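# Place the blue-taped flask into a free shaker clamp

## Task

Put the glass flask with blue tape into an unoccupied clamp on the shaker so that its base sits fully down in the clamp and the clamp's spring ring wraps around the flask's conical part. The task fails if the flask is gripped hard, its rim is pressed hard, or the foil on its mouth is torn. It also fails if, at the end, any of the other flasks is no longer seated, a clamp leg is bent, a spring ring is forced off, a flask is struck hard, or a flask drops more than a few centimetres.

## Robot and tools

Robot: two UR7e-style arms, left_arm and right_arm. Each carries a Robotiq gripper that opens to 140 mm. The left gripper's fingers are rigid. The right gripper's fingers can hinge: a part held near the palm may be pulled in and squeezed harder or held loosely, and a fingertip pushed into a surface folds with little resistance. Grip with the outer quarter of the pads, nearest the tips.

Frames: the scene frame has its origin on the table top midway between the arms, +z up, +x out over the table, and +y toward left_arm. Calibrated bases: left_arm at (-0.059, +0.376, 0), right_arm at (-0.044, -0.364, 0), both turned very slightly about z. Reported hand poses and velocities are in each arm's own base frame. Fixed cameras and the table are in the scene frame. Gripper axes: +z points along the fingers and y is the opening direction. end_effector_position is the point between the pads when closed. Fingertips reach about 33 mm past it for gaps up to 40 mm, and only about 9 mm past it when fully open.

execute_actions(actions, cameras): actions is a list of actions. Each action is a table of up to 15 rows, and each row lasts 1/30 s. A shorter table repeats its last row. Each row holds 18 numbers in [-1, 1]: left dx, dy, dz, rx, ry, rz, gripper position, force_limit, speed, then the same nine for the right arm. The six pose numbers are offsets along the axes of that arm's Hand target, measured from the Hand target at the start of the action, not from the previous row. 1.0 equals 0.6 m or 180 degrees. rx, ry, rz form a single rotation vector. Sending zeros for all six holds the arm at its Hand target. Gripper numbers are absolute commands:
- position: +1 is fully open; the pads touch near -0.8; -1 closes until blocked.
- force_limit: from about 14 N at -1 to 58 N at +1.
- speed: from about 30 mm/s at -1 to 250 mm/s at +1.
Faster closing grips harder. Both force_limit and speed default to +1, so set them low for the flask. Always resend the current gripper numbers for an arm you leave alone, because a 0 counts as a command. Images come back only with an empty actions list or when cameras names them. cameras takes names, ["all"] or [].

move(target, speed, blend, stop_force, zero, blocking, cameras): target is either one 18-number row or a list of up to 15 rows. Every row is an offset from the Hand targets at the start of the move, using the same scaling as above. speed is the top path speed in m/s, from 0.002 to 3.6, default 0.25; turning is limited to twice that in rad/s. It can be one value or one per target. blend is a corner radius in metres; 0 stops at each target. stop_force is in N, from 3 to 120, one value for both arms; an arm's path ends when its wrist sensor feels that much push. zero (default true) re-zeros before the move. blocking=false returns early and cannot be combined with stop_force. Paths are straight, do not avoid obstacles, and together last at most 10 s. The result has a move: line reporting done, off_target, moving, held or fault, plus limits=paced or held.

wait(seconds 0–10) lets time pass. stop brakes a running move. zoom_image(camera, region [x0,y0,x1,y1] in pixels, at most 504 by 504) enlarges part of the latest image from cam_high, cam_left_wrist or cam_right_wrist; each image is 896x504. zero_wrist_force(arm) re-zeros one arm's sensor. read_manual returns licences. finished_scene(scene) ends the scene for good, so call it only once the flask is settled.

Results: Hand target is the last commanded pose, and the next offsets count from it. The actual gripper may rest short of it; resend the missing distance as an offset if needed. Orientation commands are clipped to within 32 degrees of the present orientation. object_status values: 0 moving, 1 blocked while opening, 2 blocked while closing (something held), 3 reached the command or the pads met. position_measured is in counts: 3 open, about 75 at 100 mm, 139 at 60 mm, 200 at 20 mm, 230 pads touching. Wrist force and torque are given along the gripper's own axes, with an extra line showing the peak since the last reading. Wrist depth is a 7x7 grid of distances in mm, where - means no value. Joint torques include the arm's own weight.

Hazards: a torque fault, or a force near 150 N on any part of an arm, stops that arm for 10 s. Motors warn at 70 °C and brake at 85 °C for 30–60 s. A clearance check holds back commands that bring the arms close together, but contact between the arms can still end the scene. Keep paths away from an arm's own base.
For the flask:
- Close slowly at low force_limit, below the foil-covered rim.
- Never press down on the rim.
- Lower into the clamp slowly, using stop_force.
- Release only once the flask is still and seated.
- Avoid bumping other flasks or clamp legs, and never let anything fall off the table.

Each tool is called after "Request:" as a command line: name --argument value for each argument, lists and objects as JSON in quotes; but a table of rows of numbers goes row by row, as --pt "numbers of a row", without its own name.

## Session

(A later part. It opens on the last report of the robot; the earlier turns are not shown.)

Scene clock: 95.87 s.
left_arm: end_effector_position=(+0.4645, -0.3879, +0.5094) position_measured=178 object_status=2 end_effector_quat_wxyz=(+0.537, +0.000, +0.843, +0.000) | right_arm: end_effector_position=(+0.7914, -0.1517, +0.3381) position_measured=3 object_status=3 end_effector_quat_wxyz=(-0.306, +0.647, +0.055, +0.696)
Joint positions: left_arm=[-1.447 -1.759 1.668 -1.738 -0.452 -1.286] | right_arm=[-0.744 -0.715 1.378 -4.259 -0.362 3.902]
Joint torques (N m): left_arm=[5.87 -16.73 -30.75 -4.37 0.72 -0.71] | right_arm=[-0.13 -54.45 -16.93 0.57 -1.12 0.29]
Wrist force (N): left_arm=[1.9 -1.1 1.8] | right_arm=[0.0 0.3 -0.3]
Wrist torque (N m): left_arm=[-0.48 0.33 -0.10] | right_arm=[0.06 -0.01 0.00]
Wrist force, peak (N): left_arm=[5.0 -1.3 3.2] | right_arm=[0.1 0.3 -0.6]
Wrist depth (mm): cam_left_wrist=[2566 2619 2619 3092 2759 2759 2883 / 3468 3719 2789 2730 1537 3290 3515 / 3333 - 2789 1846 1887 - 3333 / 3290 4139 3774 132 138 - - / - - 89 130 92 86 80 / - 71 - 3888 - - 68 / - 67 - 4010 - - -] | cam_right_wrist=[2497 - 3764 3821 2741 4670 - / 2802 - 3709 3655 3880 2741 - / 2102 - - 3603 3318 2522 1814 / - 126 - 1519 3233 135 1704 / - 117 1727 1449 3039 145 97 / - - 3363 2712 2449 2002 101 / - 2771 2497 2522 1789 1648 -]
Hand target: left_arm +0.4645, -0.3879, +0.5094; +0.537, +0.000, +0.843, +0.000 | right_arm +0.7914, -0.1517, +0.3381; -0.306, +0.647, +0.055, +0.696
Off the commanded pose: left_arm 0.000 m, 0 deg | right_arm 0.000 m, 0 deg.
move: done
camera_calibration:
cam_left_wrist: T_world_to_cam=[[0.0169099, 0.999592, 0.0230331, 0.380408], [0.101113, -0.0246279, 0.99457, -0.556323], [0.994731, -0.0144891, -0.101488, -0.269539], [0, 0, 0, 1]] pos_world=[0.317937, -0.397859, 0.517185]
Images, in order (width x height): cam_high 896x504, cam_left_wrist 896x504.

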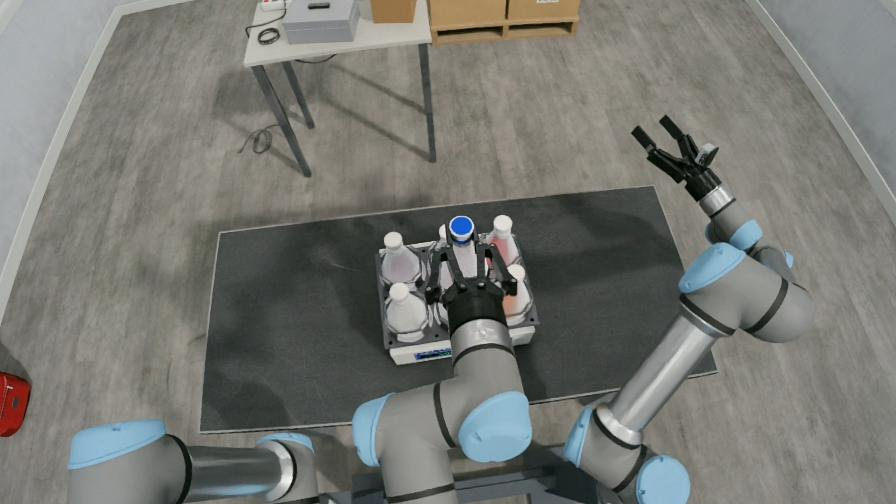

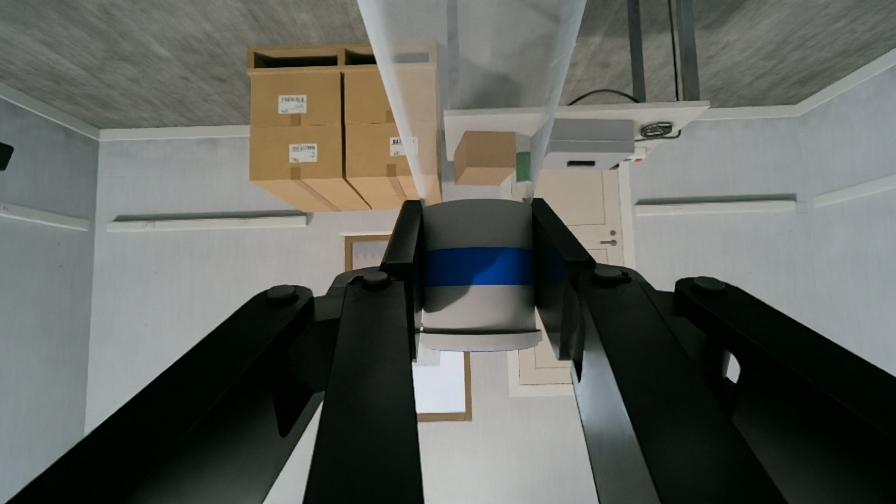

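Request:
move --target '[0.1652,0.004,0.0771,0,0,0,-1,-1,-1,0,0,0,0,0,0,1,1,1]' --speed 0.12 --cameras '["cam_left_wrist","cam_high"]'

Request:
zoom_image --camera "cam_high" --region '[360, 190, 560, 370]'

Request:
zoom_image --camera "cam_left_wrist" --region '[200, 0, 704, 220]'

Scene clock: 102.30 s.
left_arm: end_effector_position=(+0.4646, -0.3856, +0.4000) position_measured=178 object_status=2 end_effector_quat_wxyz=(+0.537, +0.000, +0.843, +0.000) | right_arm: end_effector_position=(+0.7914, -0.1517, +0.3381) position_measured=3 object_status=3 end_effector_quat_wxyz=(-0.306, +0.647, +0.055, +0.696)
Joint positions: left_arm=[-1.446 -1.751 1.942 -2.022 -0.452 -1.284] | right_arm=[-0.744 -0.715 1.378 -4.259 -0.362 3.902]
Joint torques (N m): left_arm=[11.16 -30.51 -23.4 -2.17 2.24 -0.79] | right_arm=[-0.82 -54.35 -17.77 0.53 -1.16 0.28]
Wrist force (N): left_arm=[1.9 -1.5 1.9] | right_arm=[0.0 0.2 -0.2]
Wrist torque (N m): left_arm=[-0.56 0.29 -0.09] | right_arm=[0.04 0.01 0.00]
Wrist force, peak (N): left_arm=[3.9 -1.5 2.7] | right_arm=[0.1 0.3 -0.4]
Wrist depth (mm): cam_left_wrist=[2646 2291 2333 2376 2467 2566 2592 / 3208 3377 2730 257 3666 251 3468 / - 4752 2619 1604 1510 4349 - / - 3377 - 133 138 4073 - / - - 89 129 92 82 3422 / - 71 - - - - 68 / - 67 - - - - -] | cam_right_wrist=[- - - 3408 - - - / 2119 - - 3455 3764 - 2002 / 2293 - 5044 4134 2402 2357 1776 / - 125 3363 1617 3455 135 1681 / - 117 1801 1458 3192 144 97 / - 3408 3408 2741 2252 1955 102 / - 2866 2547 2102 1776 1659 -]
Hand target: left_arm +0.4645, -0.3855, +0.4000; +0.537, +0.000, +0.843, +0.000 | right_arm +0.7914, -0.1517, +0.3381; -0.306, +0.647, +0.055, +0.696
Off the commanded pose: left_arm 0.000 m, 0 deg | right_arm 0.000 m, 0 deg.
move: done
camera_calibration:
cam_left_wrist: T_world_to_cam=[[0.0168103, 0.999593, 0.0230418, 0.380656], [0.101116, -0.0246265, 0.99457, -0.44747], [0.994733, -0.0143892, -0.101488, -0.280669], [0, 0, 0, 1]] pos_world=[0.318037, -0.395559, 0.407785]
Images, in order (width x height): cam_high 896x504, cam_left_wrist 896x504.

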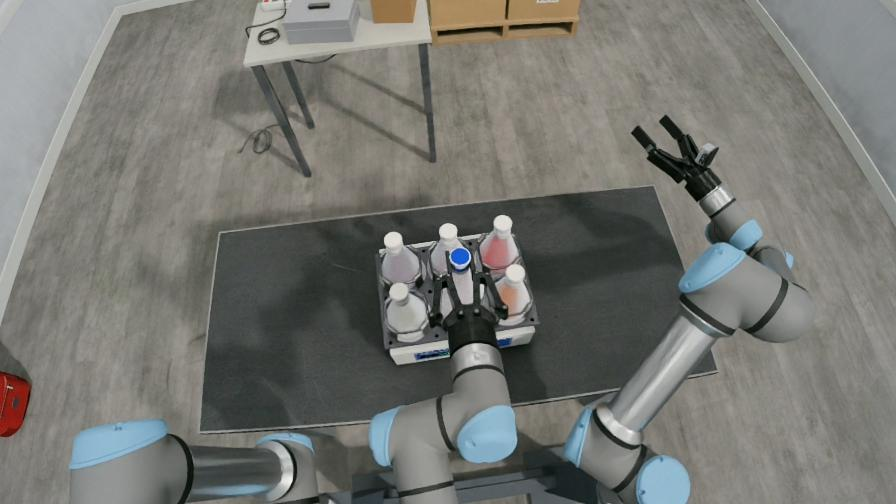

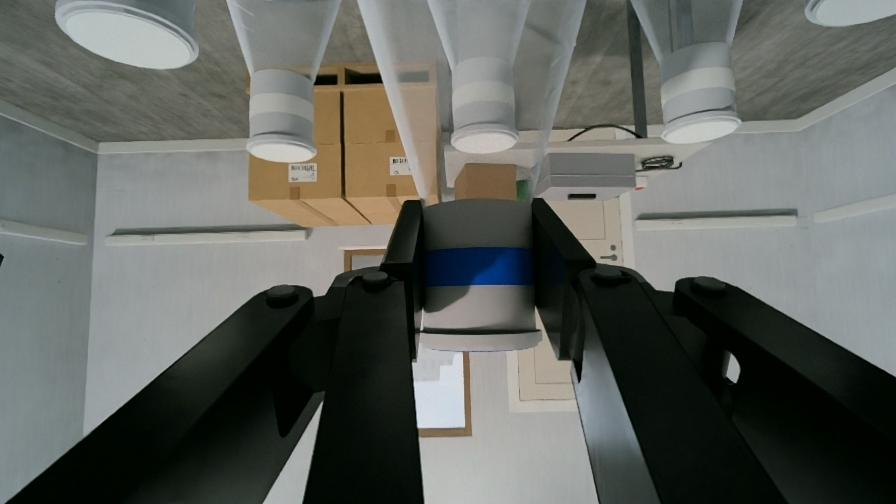

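Scaled by 2.520 from the camera's 896x504 image, which has a finer 1280x720 frame.

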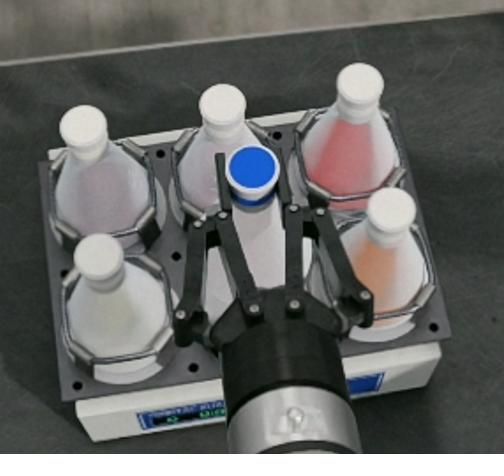

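Scaled by 1.000.

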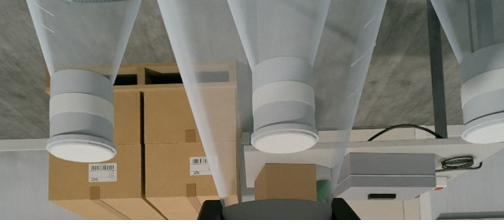

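Request:
move --target '[0.061,0.0025,0.0267,0,0,0,-1,-1,-1,0,0,0,0,0,0,1,1,1]' --speed 0.08 --cameras '["cam_left_wrist","cam_high"]'

Request:
zoom_image --camera "cam_high" --region '[400, 230, 520, 350]'

Request:
zoom_image --camera "cam_left_wrist" --region '[200, 0, 704, 220]'

Scene clock: 114.63 s.
left_arm: end_effector_position=(+0.4636, -0.3841, +0.3600) position_measured=178 object_status=2 end_effector_quat_wxyz=(+0.537, +0.000, +0.843, +0.000) | right_arm: end_effector_position=(+0.7914, -0.1517, +0.3381) position_measured=3 object_status=3 end_effector_quat_wxyz=(-0.306, +0.647, +0.055, +0.696)
Joint positions: left_arm=[-1.448 -1.731 2.03 -2.126 -0.452 -1.288] | right_arm=[-0.744 -0.715 1.378 -4.259 -0.362 3.902]
Joint torques (N m): left_arm=[-4.07 -28.68 -32.01 -1.08 4.28 0.64] | right_arm=[-0.41 -54.42 -17.27 0.61 -1.15 0.28]
Wrist force (N): left_arm=[1.8 -1.5 2.0] | right_arm=[0.0 0.3 -0.1]
Wrist torque (N m): left_arm=[-0.55 0.33 -0.09] | right_arm=[0.06 0.01 0.00]
Wrist force, peak (N): left_arm=[3.3 -1.5 2.5] | right_arm=[-0.1 0.1 -0.5]
Wrist depth (mm): cam_left_wrist=[142 319 332 2212 2271 2231 134 / 138 2820 2820 2701 3422 2950 138 / 159 269 2673 253 1501 258 4349 / 3377 - - 133 138 3130 - / 3614 - 89 130 92 82 - / - 71 - - - - 68 / - 67 - - - - -] | cam_right_wrist=[- - - 3363 3002 2683 - / 2683 - - 3880 3192 3192 - / 2655 4003 3455 3941 3318 2402 1801 / - 125 4068 3709 2212 135 1751 / - 117 1627 1433 3192 145 97 / - - 3318 2712 1828 1566 101 / - 2967 2497 2193 1764 1638 -]
Hand target: left_arm +0.4636, -0.3841, +0.3601; +0.537, +0.000, +0.843, +0.000 | right_arm +0.7914, -0.1517, +0.3381; -0.306, +0.647, +0.055, +0.696
Off the commanded pose: left_arm 0.000 m, 0 deg | right_arm 0.000 m, 0 deg.
move: done
camera_calibration:
cam_left_wrist: T_world_to_cam=[[0.0169191, 0.999589, 0.0231326, 0.380025], [0.101113, -0.0247278, 0.994568, -0.407588], [0.994731, -0.0144882, -0.101489, -0.28375], [0, 0, 0, 1]] pos_world=[0.317037, -0.394058, 0.367785]
Images, in order (width x height): cam_high 896x504, cam_left_wrist 896x504.

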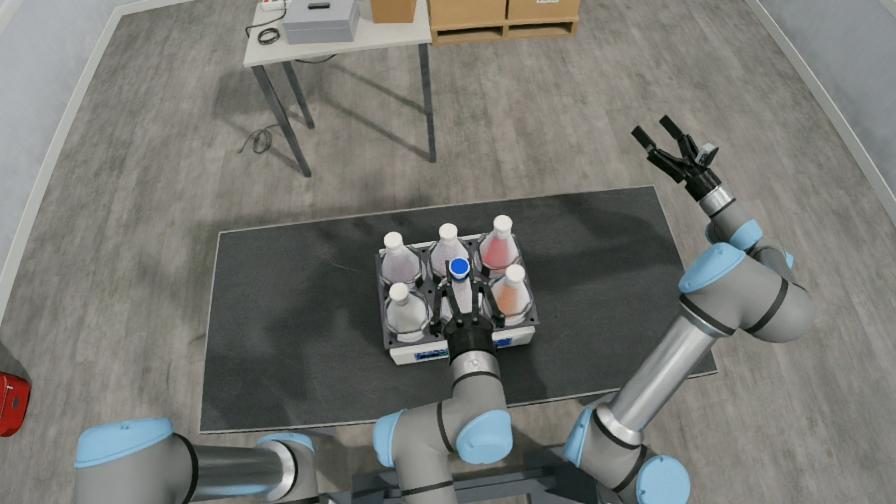

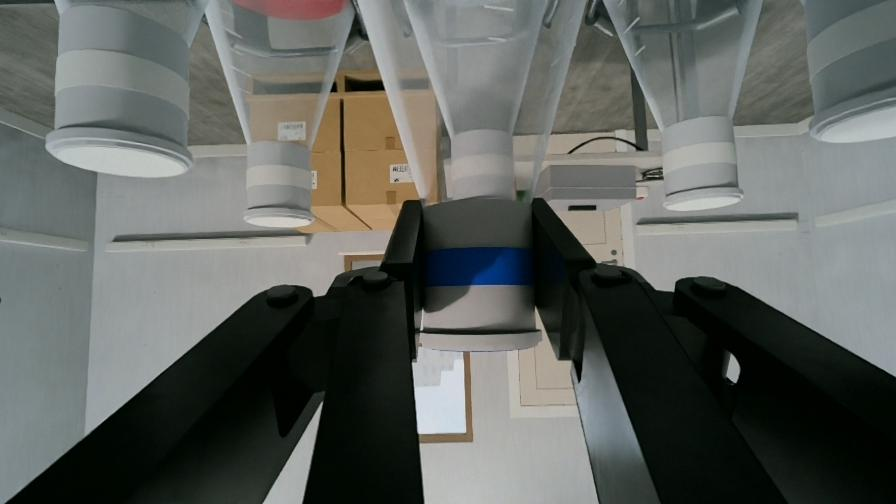

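Scaled by 4.200 from the camera's 896x504 image, which has a finer 1280x720 frame.

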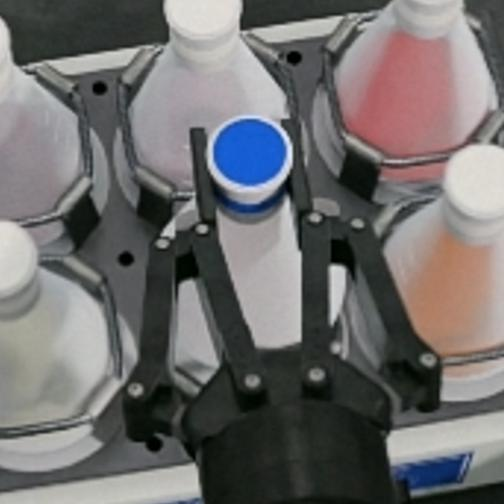

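Scaled by 1.000.

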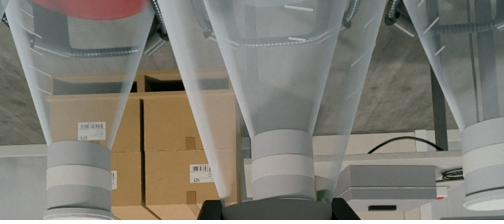

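Request:
move --target '[0.0461,-0.0008,0.0198,0,0,0,-1,-1,-1,0,0,0,0,0,0,1,1,1]' --speed 0.02 --stop_force 6 --cameras '["cam_left_wrist","cam_high"]'

Request:
zoom_image --camera "cam_high" --region '[400, 230, 520, 350]'

Request:
zoom_image --camera "cam_left_wrist" --region '[200, 0, 704, 220]'

Scene clock: 122.83 s.
left_arm: end_effector_position=(+0.4631, -0.3844, +0.3435) position_measured=178 object_status=2 end_effector_quat_wxyz=(+0.537, +0.000, +0.843, +0.000) | right_arm: end_effector_position=(+0.7914, -0.1517, +0.3381) position_measured=3 object_status=3 end_effector_quat_wxyz=(-0.306, +0.647, +0.055, +0.696)
Joint positions: left_arm=[-1.45 -1.717 2.063 -2.17 -0.452 -1.291] | right_arm=[-0.744 -0.715 1.378 -4.259 -0.362 3.902]
Joint torques (N m): left_arm=[10.85 -28.59 -26.23 -5.15 0.51 1.01] | right_arm=[-0.49 -54.21 -17.9 0.56 -1.18 0.42]
Wrist force (N): left_arm=[-0.4 0.0 0.5] | right_arm=[0.1 0.3 -0.3]
Wrist torque (N m): left_arm=[-0.65 0.27 0.03] | right_arm=[0.06 -0.02 0.00]
Wrist force, peak (N): left_arm=[-7.7 0.4 -5.4] | right_arm=[0.0 0.4 -0.4]
Wrist depth (mm): cam_left_wrist=[2271 320 325 320 317 2231 139 / 139 2673 2541 2673 3208 3130 134 / 137 148 2701 253 1483 243 140 / - 4935 - 132 137 - - / - - 89 130 92 82 - / - 71 - - - - 68 / - 67 - - - - -] | cam_right_wrist=[- - 3408 3603 2834 2655 2425 / 3002 3363 4425 3880 2866 - - / 3114 - - 3552 4670 2379 1828 / 2314 125 - 1648 3318 135 1704 / - 117 1576 1466 2933 2102 97 / - 3152 3318 2834 2357 2034 101 / - 2899 2497 2193 1789 1648 -]
Hand target: left_arm +0.4631, -0.3843, +0.3435; +0.537, +0.000, +0.843, +0.000 (not the last commanded pose) | right_arm +0.7914, -0.1517, +0.3381; -0.306, +0.647, +0.055, +0.696
Off the commanded pose: left_arm 0.014 m, 0 deg | right_arm 0.000 m, 0 deg.
move: contact (left_arm)
camera_calibration:
cam_left_wrist: T_world_to_cam=[[0.0167989, 0.999596, 0.0229441, 0.380723], [0.101017, -0.0245267, 0.994582, -0.391027], [0.994743, -0.0143901, -0.101388, -0.284931], [0, 0, 0, 1]] pos_world=[0.316538, -0.394259, 0.351285]
Images, in order (width x height): cam_high 896x504, cam_left_wrist 896x504.

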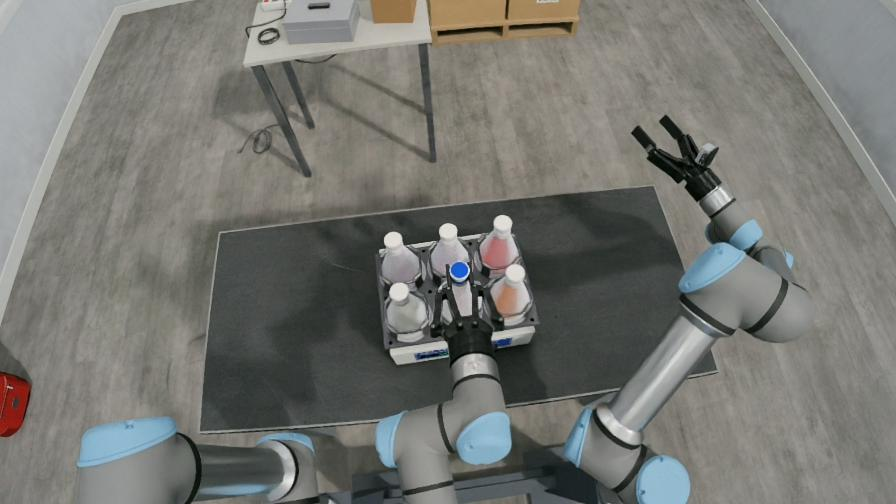

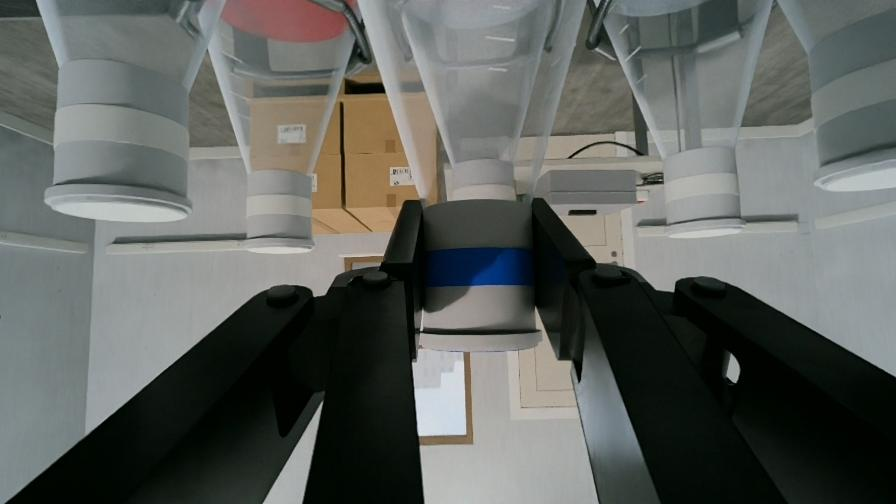

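Scaled by 4.200 from the camera's 896x504 image, which has a finer 1280x720 frame.

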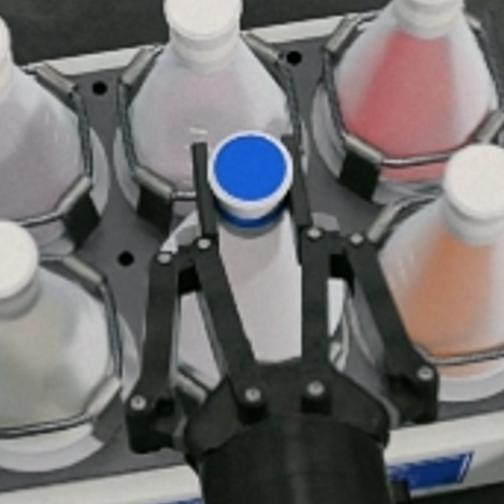

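Scaled by 1.000.

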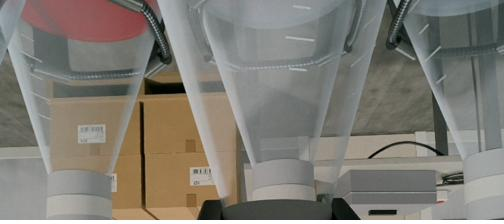

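Request:
move --target '[-0.0016,0.0033,-0.0044,0,0,0,-1,-1,-1,0,0,0,0,0,0,1,1,1]' --speed 0.02

Request:
move --target '[0.0302,0,0.0141,0,0,0,-1,-1,-1,0,0,0,0,0,0,1,1,1]' --speed 0.01 --stop_force 9 --cameras '["cam_left_wrist","cam_high"]'

Request:
zoom_image --camera "cam_high" --region '[400, 230, 520, 350]'

Scene clock: 130.00 s.
left_arm: end_effector_position=(+0.4611, -0.3823, +0.3456) position_measured=178 object_status=2 end_effector_quat_wxyz=(+0.537, +0.000, +0.843, +0.000) | right_arm: end_effector_position=(+0.7914, -0.1517, +0.3381) position_measured=3 object_status=3 end_effector_quat_wxyz=(-0.306, +0.647, +0.055, +0.696)
Joint positions: left_arm=[-1.454 -1.727 2.064 -2.151 -0.45 -1.301] | right_arm=[-0.744 -0.715 1.378 -4.259 -0.362 3.902]
Joint torques (N m): left_arm=[-5.24 -13.81 -22.63 -4.71 4.45 0.53] | right_arm=[-0.09 -53.99 -17.57 0.55 -1.05 0.36]
Wrist force (N): left_arm=[1.9 -1.3 2.0] | right_arm=[0.0 0.1 -0.2]
Wrist torque (N m): left_arm=[-0.52 0.31 -0.10] | right_arm=[0.02 -0.01 0.00]
Wrist force, peak (N): left_arm=[2.1 -1.5 2.1] | right_arm=[0.2 0.2 -0.5]
Wrist depth (mm): cam_left_wrist=[2333 327 328 322 323 2212 134 / 142 2730 2950 2467 3515 3290 133 / 140 157 2592 256 1492 247 146 / 3888 - 258 132 137 - - / 3614 - 89 130 92 82 3468 / - 71 - - - - 68 / - 67 - - - - -] | cam_right_wrist=[3709 3655 - 3503 - - 2252 / 2683 3455 - 4068 3455 - - / 2573 - - 4275 3076 2102 1814 / 2522 125 4758 1566 3192 135 1751 / - 117 1638 1475 3002 2067 97 / - - 3233 2771 2252 2034 101 / - 2967 2473 2018 1801 1659 -]
Hand target: left_arm +0.4611, -0.3823, +0.3455; +0.537, +0.000, +0.843, +0.000 | right_arm +0.7914, -0.1517, +0.3381; -0.306, +0.647, +0.055, +0.696
Off the commanded pose: left_arm 0.000 m, 0 deg | right_arm 0.000 m, 0 deg.
move: done

Scene clock: 131.70 s.
left_arm: end_effector_position=(+0.4611, -0.3824, +0.3393) position_measured=178 object_status=2 end_effector_quat_wxyz=(+0.537, +0.000, +0.843, +0.000) | right_arm: end_effector_position=(+0.7914, -0.1517, +0.3381) position_measured=3 object_status=3 end_effector_quat_wxyz=(-0.306, +0.647, +0.055, +0.696)
Joint positions: left_arm=[-1.454 -1.722 2.076 -2.17 -0.45 -1.301] | right_arm=[-0.744 -0.715 1.378 -4.259 -0.362 3.902]
Joint torques (N m): left_arm=[7.11 -29.1 -30.43 -1.97 -0.01 -0.36] | right_arm=[-0.23 -53.92 -17.82 0.56 -1.16 0.41]
Wrist force (N): left_arm=[-2.1 0.2 -1.0] | right_arm=[-0.2 0.1 -0.1]
Wrist torque (N m): left_arm=[-0.62 0.48 0.07] | right_arm=[0.02 0.04 0.00]
Wrist force, peak (N): left_arm=[-6.2 0.9 -3.8] | right_arm=[-0.3 0.2 -0.3]
Wrist depth (mm): cam_left_wrist=[2444 320 320 323 315 2271 2212 / 141 2701 2701 2701 3248 3377 133 / 139 154 2619 2701 1501 242 136 / 2851 3168 257 132 137 255 3019 / - - 89 130 92 82 - / - 71 - - - - 68 / - 67 - - - - -] | cam_right_wrist=[- 3880 - 3318 - - - / - - - 3455 3152 - - / 2449 - - 3709 3275 2174 1828 / - 125 - 1557 3318 138 1704 / - 117 3764 1492 3275 135 97 / - - 3233 2866 2232 2067 101 / - 2683 2402 2102 1828 1659 -]
Hand target: left_arm +0.4611, -0.3824, +0.3392; +0.537, +0.000, +0.843, +0.000 (not the last commanded pose) | right_arm +0.7914, -0.1517, +0.3381; -0.306, +0.647, +0.055, +0.696
Off the commanded pose: left_arm 0.014 m, 0 deg | right_arm 0.000 m, 0 deg.
move: contact (left_arm)
camera_calibration:
cam_left_wrist: T_world_to_cam=[[0.0167962, 0.999596, 0.0229466, 0.378856], [0.100909, -0.0245273, 0.994593, -0.386469], [0.994754, -0.0143898, -0.10128, -0.28339], [0, 0, 0, 1]] pos_world=[0.314538, -0.392259, 0.346984]
Images, in order (width x height): cam_high 896x504, cam_left_wrist 896x504.

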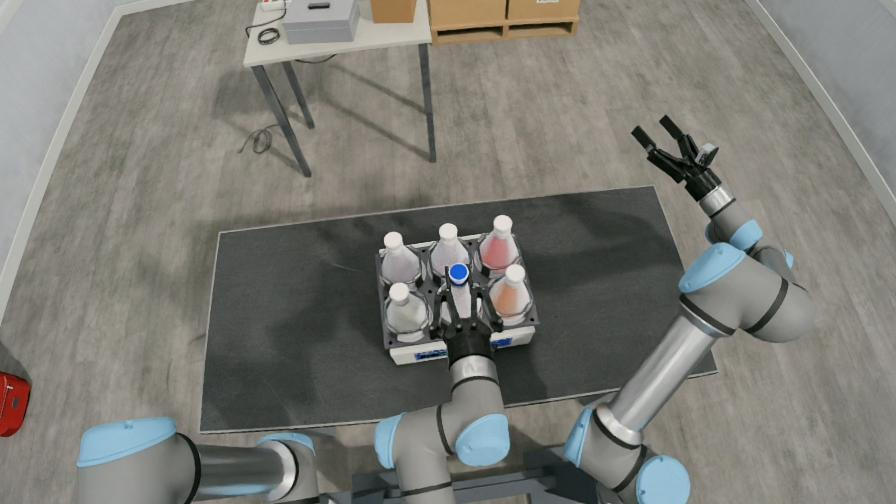

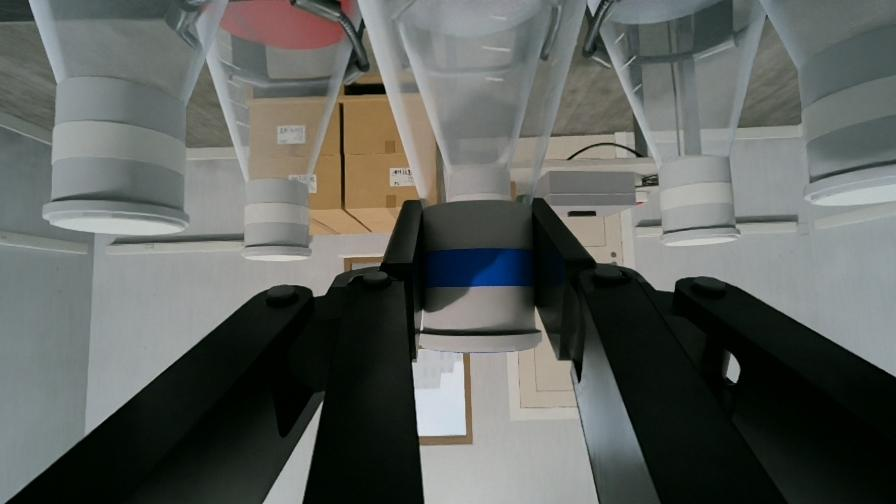

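Scaled by 4.200 from the camera's 896x504 image, which has a finer 1280x720 frame.

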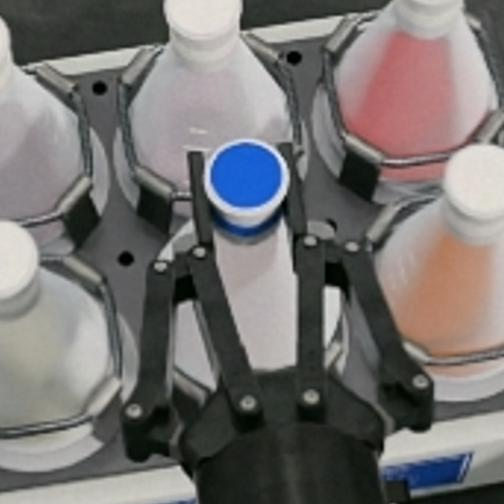

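Request:
move --target '[0.0327,0.0017,0.0131,0,0,0,-1,-1,-1,0,0,0,0,0,0,1,1,1]' --speed 0.01 --stop_force 12 --cameras '["cam_left_wrist","cam_high"]'

Request:
zoom_image --camera "cam_high" --region '[400, 230, 520, 350]'

Scene clock: 138.43 s.
left_arm: end_effector_position=(+0.4606, -0.3820, +0.3311) position_measured=178 object_status=2 end_effector_quat_wxyz=(+0.537, +0.000, +0.843, +0.000) | right_arm: end_effector_position=(+0.7914, -0.1517, +0.3381) position_measured=3 object_status=3 end_effector_quat_wxyz=(-0.306, +0.647, +0.055, +0.696)
Joint positions: left_arm=[-1.455 -1.715 2.093 -2.19 -0.45 -1.303] | right_arm=[-0.744 -0.715 1.378 -4.259 -0.362 3.902]
Joint torques (N m): left_arm=[5.89 -26.64 -25.66 -1.51 -0.98 1.05] | right_arm=[-0.85 -53.84 -18.41 0.65 -1.12 0.47]
Wrist force (N): left_arm=[-7.8 -4.7 -3.8] | right_arm=[0.1 0.2 -0.2]
Wrist torque (N m): left_arm=[-0.44 0.38 -0.28] | right_arm=[0.03 -0.03 0.00]
Wrist force, peak (N): left_arm=[-12.9 -5.0 -7.8] | right_arm=[-0.2 0.4 -0.3]
Wrist depth (mm): cam_left_wrist=[2398 320 318 318 312 2421 2333 / 139 2730 2673 2491 3719 3515 131 / 136 2883 2701 2701 1483 245 140 / 153 251 - 131 137 250 - / 3614 - 89 130 92 82 72 / - 71 - - - - 68 / - 67 - - - - -] | cam_right_wrist=[4134 3764 3821 3821 2473 - - / 2899 - - 3152 3152 - 2497 / 2425 - 3002 4945 3233 2156 1801 / - 126 - 1449 3603 135 1727 / - 117 1557 1475 3039 144 97 / - - 3709 2866 2293 2232 102 / - 2741 2449 2293 1828 1693 -]
Hand target: left_arm +0.4606, -0.3820, +0.3311; +0.537, +0.000, +0.843, +0.000 (not the last commanded pose) | right_arm +0.7914, -0.1517, +0.3381; -0.306, +0.647, +0.055, +0.696
Off the commanded pose: left_arm 0.013 m, 0 deg | right_arm 0.000 m, 0 deg.
move: contact (left_arm)
camera_calibration:
cam_left_wrist: T_world_to_cam=[[0.016787, 0.999598, 0.022847, 0.378786], [0.100909, -0.0244273, 0.994596, -0.378327], [0.994754, -0.0143908, -0.101279, -0.283809], [0, 0, 0, 1]] pos_world=[0.314138, -0.39196, 0.338884]
Images, in order (width x height): cam_high 896x504, cam_left_wrist 896x504.

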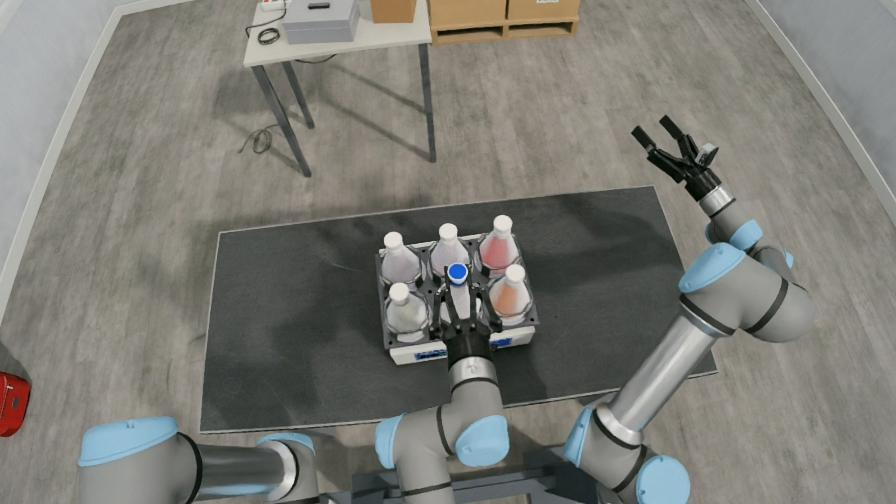

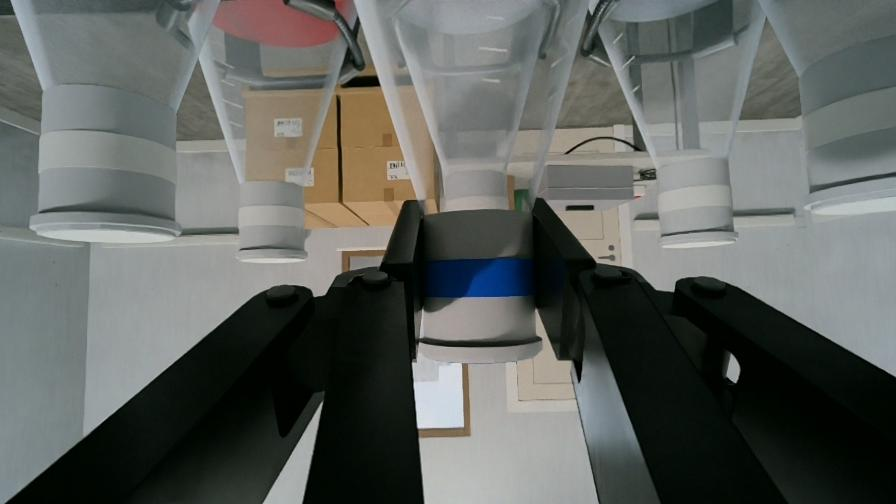

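Scaled by 4.200 from the camera's 896x504 image, which has a finer 1280x720 frame.

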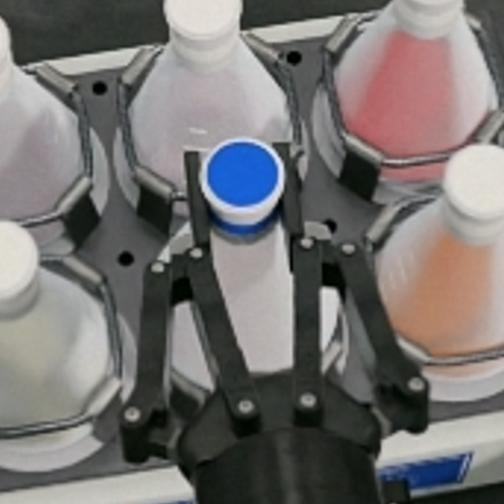

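Request:
move --target '[-0.0015,-0.001,-0.0007,0,0,0,-0.98,-0.05,-1,0,0,0,0,0,0,1,1,1]' --speed 0.01

Request:
wait --seconds 1

Request:
move --target '[0.0346,0,0.0154,0,0,0,-0.98,-0.05,-1,0,0,0,0,0,0,1,1,1]' --speed 0.01 --stop_force 18 --cameras '["cam_left_wrist","cam_high"]'

Request:
zoom_image --camera "cam_high" --region '[400, 230, 520, 350]'

Scene clock: 145.77 s.
left_arm: end_effector_position=(+0.4607, -0.3825, +0.3321) position_measured=178 object_status=2 end_effector_quat_wxyz=(+0.537, +0.000, +0.843, +0.000) | right_arm: end_effector_position=(+0.7914, -0.1517, +0.3381) position_measured=3 object_status=3 end_effector_quat_wxyz=(-0.306, +0.647, +0.055, +0.696)
Joint positions: left_arm=[-1.455 -1.715 2.09 -2.187 -0.45 -1.304] | right_arm=[-0.744 -0.715 1.378 -4.259 -0.362 3.902]
Joint torques (N m): left_arm=[-8.72 -2.96 -24.92 -0.59 0.79 -1.2] | right_arm=[-0.16 -53.76 -18.07 0.61 -1.04 0.43]
Wrist force (N): left_arm=[-7.3 -1.7 -2.4] | right_arm=[0.1 0.1 -0.1]
Wrist torque (N m): left_arm=[-0.57 0.32 -0.02] | right_arm=[0.01 -0.01 -0.01]
Wrist force, peak (N): left_arm=[-8.5 -4.8 -4.4] | right_arm=[-0.1 0.3 -0.4]
Wrist depth (mm): cam_left_wrist=[2312 316 316 317 313 1527 2231 / 140 2820 2759 2851 3168 3248 132 / 137 156 2619 1434 1483 246 132 / 153 157 258 132 135 255 - / - - 89 129 92 82 - / - 71 - 4502 - - 68 / - 67 - - - - -] | cam_right_wrist=[- - - 3152 2627 - - / 2802 3076 - 3318 2655 - - / 3076 2683 4670 3764 3192 2335 1828 / 3503 127 4134 1449 3152 135 1704 / - 117 1789 1466 2933 145 97 / - - 3318 2473 2252 1970 101 / - 2866 2497 2102 1854 1670 -]
Hand target: left_arm +0.4606, -0.3826, +0.3321; +0.537, +0.000, +0.843, +0.000 | right_arm +0.7914, -0.1517, +0.3381; -0.306, +0.647, +0.055, +0.696
Off the commanded pose: left_arm 0.000 m, 0 deg | right_arm 0.000 m, 0 deg.
move: done

Scene clock: 146.77 s.
left_arm: end_effector_position=(+0.4606, -0.3826, +0.3321) position_measured=178 object_status=2 end_effector_quat_wxyz=(+0.537, +0.000, +0.843, +0.000) | right_arm: end_effector_position=(+0.7914, -0.1517, +0.3381) position_measured=3 object_status=3 end_effector_quat_wxyz=(-0.306, +0.647, +0.055, +0.696)
Joint positions: left_arm=[-1.455 -1.715 2.09 -2.187 -0.45 -1.304] | right_arm=[-0.744 -0.715 1.378 -4.259 -0.362 3.902]
Joint torques (N m): left_arm=[-9.93 -2.02 -17.38 -3.62 1.06 -1.37] | right_arm=[-0.37 -53.62 -18.24 0.69 -1.1 0.49]
Wrist force (N): left_arm=[-7.2 -1.5 -2.5] | right_arm=[0.1 0.2 0.0]
Wrist torque (N m): left_arm=[-0.57 0.32 -0.01] | right_arm=[0.03 -0.03 0.00]
Wrist force, peak (N): left_arm=[-7.7 -1.9 -2.8] | right_arm=[0.4 0.4 -0.2]
Wrist depth (mm): cam_left_wrist=[2212 313 314 315 313 2291 2271 / 140 2820 2619 2851 3422 3333 132 / 137 258 2789 1458 1458 242 135 / - 256 259 131 137 3564 3888 / - - 89 130 92 82 3290 / - 71 - - - - 68 / - 67 - - - - -] | cam_right_wrist=[- - - 3275 - - 2547 / - - - 3880 3114 2899 2102 / 2425 2967 - 3503 3363 2449 1940 / - 125 - 1519 3318 135 1670 / - 117 1449 1501 3002 2119 97 / - - 3076 2741 2232 2034 102 / - 2600 2473 2119 1828 1648 -]
Hand target: left_arm +0.4606, -0.3826, +0.3321; +0.537, +0.000, +0.843, +0.000 | right_arm +0.7914, -0.1517, +0.3381; -0.306, +0.647, +0.055, +0.696
Tool commands: left_gripper/position=-0.98 left_gripper/force_limit=-0.05 left_gripper/speed=-1.0 right_gripper/position=+1.0 right_gripper/force_limit=+1.0 right_gripper/speed=+1.0
Off the commanded pose: left_arm 0.000 m, 0 deg | right_arm 0.000 m, 0 deg.
wait: 1.00 s; at rest by 0.17 s

Scene clock: 148.10 s.
left_arm: end_effector_position=(+0.4606, -0.3826, +0.3293) position_measured=178 object_status=2 end_effector_quat_wxyz=(+0.537, +0.000, +0.843, +0.000) | right_arm: end_effector_position=(+0.7914, -0.1517, +0.3381) position_measured=3 object_status=3 end_effector_quat_wxyz=(-0.306, +0.647, +0.055, +0.696)
Joint positions: left_arm=[-1.455 -1.712 2.095 -2.195 -0.45 -1.304] | right_arm=[-0.744 -0.715 1.378 -4.259 -0.362 3.902]
Joint torques (N m): left_arm=[-2.84 -22.41 -21.48 -0.32 -1.47 0.66] | right_arm=[-0.27 -53.46 -18.23 0.57 -1.11 0.51]
Wrist force (N): left_arm=[-18.3 -5.2 -11.6] | right_arm=[0.0 0.2 -0.3]
Wrist torque (N m): left_arm=[-0.54 0.55 0.00] | right_arm=[0.05 -0.01 0.00]
Wrist force, peak (N): left_arm=[-22.4 -4.0 -14.4] | right_arm=[0.0 0.3 -0.3]
Wrist depth (mm): cam_left_wrist=[2354 313 314 314 309 2444 2333 / 139 2619 2730 2541 3666 3168 132 / 136 157 2730 2701 1501 245 135 / 147 252 263 130 137 238 - / - - 89 129 92 82 76 / - 71 - - - - 68 / - 67 - - - - -] | cam_right_wrist=[- - - 3152 3152 2683 - / - 3603 4670 3655 - 2655 - / 3318 4850 4348 3709 3363 2600 1828 / - 125 - 1576 3363 135 1727 / - 117 1659 1441 3076 2119 97 / - 4945 3408 2802 2193 2034 102 / - 2967 2522 2102 1828 1659 -]
Hand target: left_arm +0.4606, -0.3826, +0.3293; +0.537, +0.000, +0.843, +0.000 (not the last commanded pose) | right_arm +0.7914, -0.1517, +0.3381; -0.306, +0.647, +0.055, +0.696
Off the commanded pose: left_arm 0.020 m, 0 deg | right_arm 0.000 m, 0 deg.
move: contact (left_arm)
camera_calibration:
cam_left_wrist: T_world_to_cam=[[0.0167548, 0.999605, 0.0225501, 0.379544], [0.100713, -0.0241258, 0.994623, -0.37627], [0.994774, -0.0143936, -0.101077, -0.283986], [0, 0, 0, 1]] pos_world=[0.314038, -0.39256, 0.336983]
Images, in order (width x height): cam_high 896x504, cam_left_wrist 896x504.

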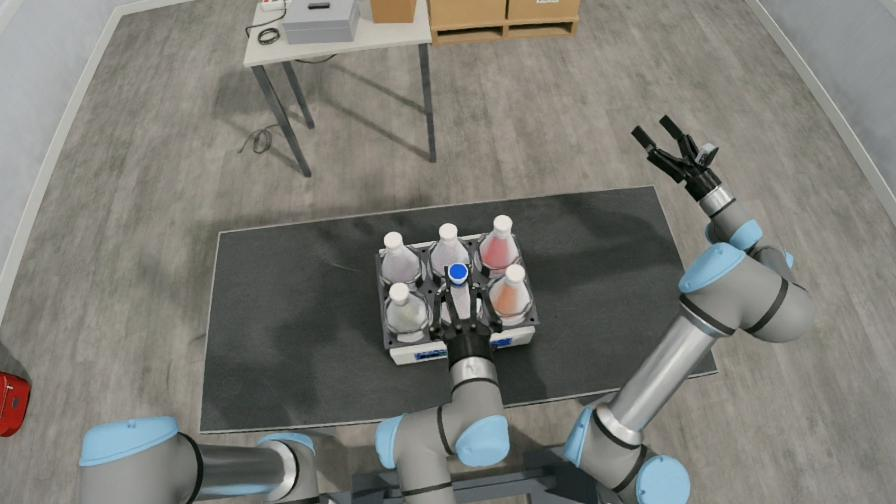

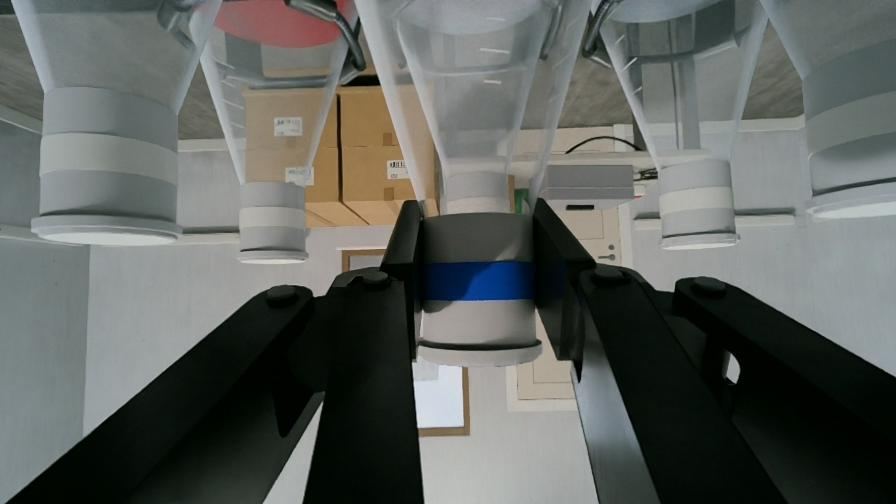

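Scaled by 4.200 from the camera's 896x504 image, which has a finer 1280x720 frame.

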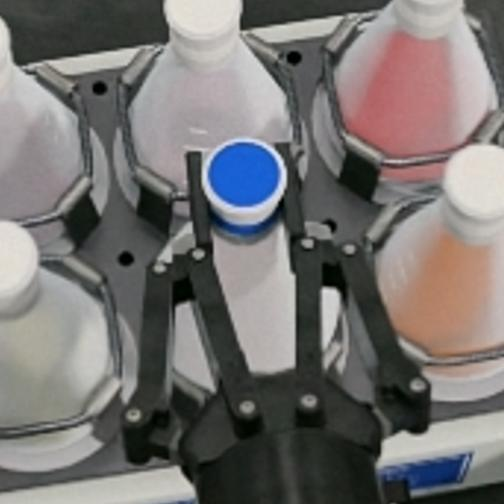

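Request:
move --target '[-0.0005,-0.0022,-0.003,0,0,0,-0.98,-0.05,-1,0,0,0,0,0,0,1,1,1]' --speed 0.01

Request:
move --target '[0.0302,0,0.0141,0,0,0,-0.98,-0.05,-1,0,0,0,0,0,0,1,1,1]' --speed 0.01 --stop_force 15 --cameras '["cam_left_wrist","cam_high"]'

Request:
zoom_image --camera "cam_left_wrist" --region '[350, 0, 630, 220]'

Scene clock: 154.10 s.
left_arm: end_effector_position=(+0.4591, -0.3839, +0.3303) position_measured=178 object_status=2 end_effector_quat_wxyz=(+0.537, +0.000, +0.843, +0.000) | right_arm: end_effector_position=(+0.7914, -0.1517, +0.3381) position_measured=3 object_status=3 end_effector_quat_wxyz=(-0.306, +0.647, +0.055, +0.696)
Joint positions: left_arm=[-1.46 -1.713 2.091 -2.182 -0.449 -1.313] | right_arm=[-0.744 -0.715 1.378 -4.259 -0.362 3.902]
Joint torques (N m): left_arm=[-8.73 -27.02 -27.01 -2.71 0.9 -0.61] | right_arm=[0.18 -53.89 -18.2 0.67 -1.09 0.5]
Wrist force (N): left_arm=[-5.6 1.9 -0.9] | right_arm=[0.1 0.1 0.0]
Wrist torque (N m): left_arm=[-0.72 0.30 0.25] | right_arm=[0.02 -0.01 0.00]
Wrist force, peak (N): left_arm=[-18.7 -5.2 -11.5] | right_arm=[0.0 0.3 -0.5]
Wrist depth (mm): cam_left_wrist=[2354 313 316 316 307 2251 2398 / 141 2701 2646 2566 3515 3377 133 / 138 153 2673 2701 1466 256 133 / 2916 151 266 131 137 4010 3377 / - - 89 129 92 86 3422 / - 71 - 3948 - - 68 / - 67 - 3719 - - -] | cam_right_wrist=[- - - 3503 3764 - 3152 / 2899 - - 3503 2967 - - / 2899 - - 3709 3275 2402 1789 / - 125 - 4068 3655 135 1693 / - 117 1670 2002 3002 2102 97 / - - 3821 2834 2293 1986 102 / - 2834 2449 2102 1841 1617 -]
Hand target: left_arm +0.4591, -0.3839, +0.3303; +0.537, +0.000, +0.843, +0.000 | right_arm +0.7914, -0.1517, +0.3381; -0.306, +0.647, +0.055, +0.696
Off the commanded pose: left_arm 0.000 m, 0 deg | right_arm 0.000 m, 0 deg.
move: done

Scene clock: 155.23 s.
left_arm: end_effector_position=(+0.4591, -0.3839, +0.3290) position_measured=178 object_status=2 end_effector_quat_wxyz=(+0.538, -0.001, +0.843, +0.000) | right_arm: end_effector_position=(+0.7914, -0.1517, +0.3381) position_measured=3 object_status=3 end_effector_quat_wxyz=(-0.306, +0.647, +0.055, +0.696)
Joint positions: left_arm=[-1.46 -1.712 2.093 -2.187 -0.449 -1.313] | right_arm=[-0.744 -0.715 1.378 -4.259 -0.362 3.902]
Joint torques (N m): left_arm=[-7.66 -22.77 -23.41 -1.35 -3.99 -1.79] | right_arm=[-0.24 -53.36 -18.43 0.59 -1.08 0.51]
Wrist force (N): left_arm=[-15.2 -1.3 -8.8] | right_arm=[-0.2 0.2 -0.2]
Wrist torque (N m): left_arm=[-0.76 0.54 0.28] | right_arm=[0.03 0.05 0.00]
Wrist force, peak (N): left_arm=[-21.5 -1.5 -13.9] | right_arm=[0.3 0.3 -0.1]
Wrist depth (mm): cam_left_wrist=[2291 313 314 310 310 2231 2398 / 140 2851 2673 2883 3666 3130 133 / 138 154 2592 1450 1466 247 134 / 142 3774 256 131 138 257 4935 / 3468 - 89 129 92 82 3168 / - 71 - - - - 68 / - 67 - 3422 - - -] | cam_right_wrist=[3275 4670 3655 3114 2627 2600 - / - - 4585 3655 3503 2771 2335 / 2379 - - 3603 4758 2193 1882 / - 126 - 1510 3275 135 1716 / - 117 4203 1433 2967 - 97 / - - 3363 2655 2293 2067 101 / - - 2497 2102 1776 1659 -]
Hand target: left_arm +0.4591, -0.3840, +0.3290; +0.538, -0.001, +0.843, +0.000 (not the last commanded pose) | right_arm +0.7914, -0.1517, +0.3381; -0.306, +0.647, +0.055, +0.696
Off the commanded pose: left_arm 0.019 m, 0 deg | right_arm 0.000 m, 0 deg.
move: contact (left_arm)
camera_calibration:
cam_left_wrist: T_world_to_cam=[[0.0166977, 0.99962, 0.0219552, 0.381098], [0.100617, -0.0235267, 0.994647, -0.375694], [0.994785, -0.0143993, -0.100972, -0.282574], [0, 0, 0, 1]] pos_world=[0.312538, -0.393861, 0.336784]
Images, in order (width x height): cam_high 896x504, cam_left_wrist 896x504.

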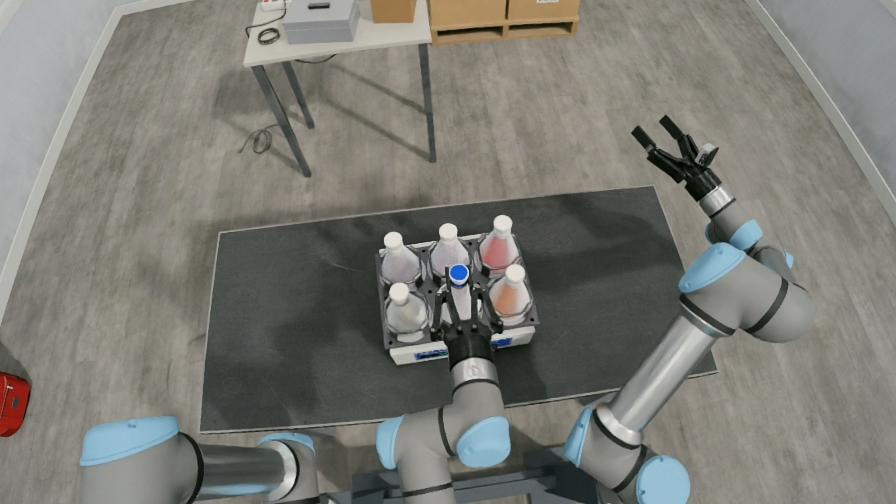

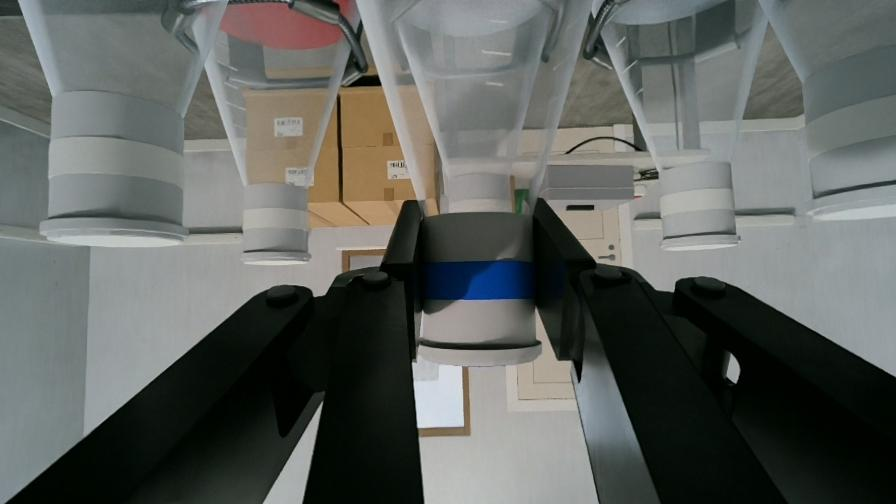

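Scaled by 1.800 from the camera's 896x504 image, which has a finer 1280x720 frame.

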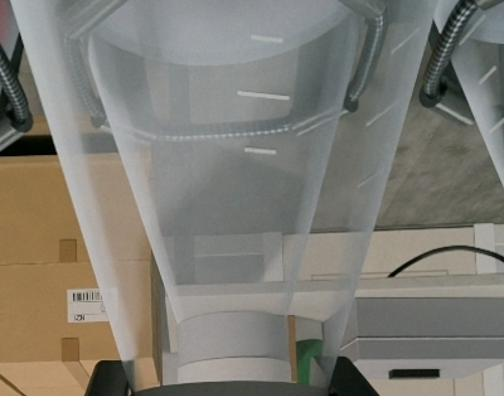

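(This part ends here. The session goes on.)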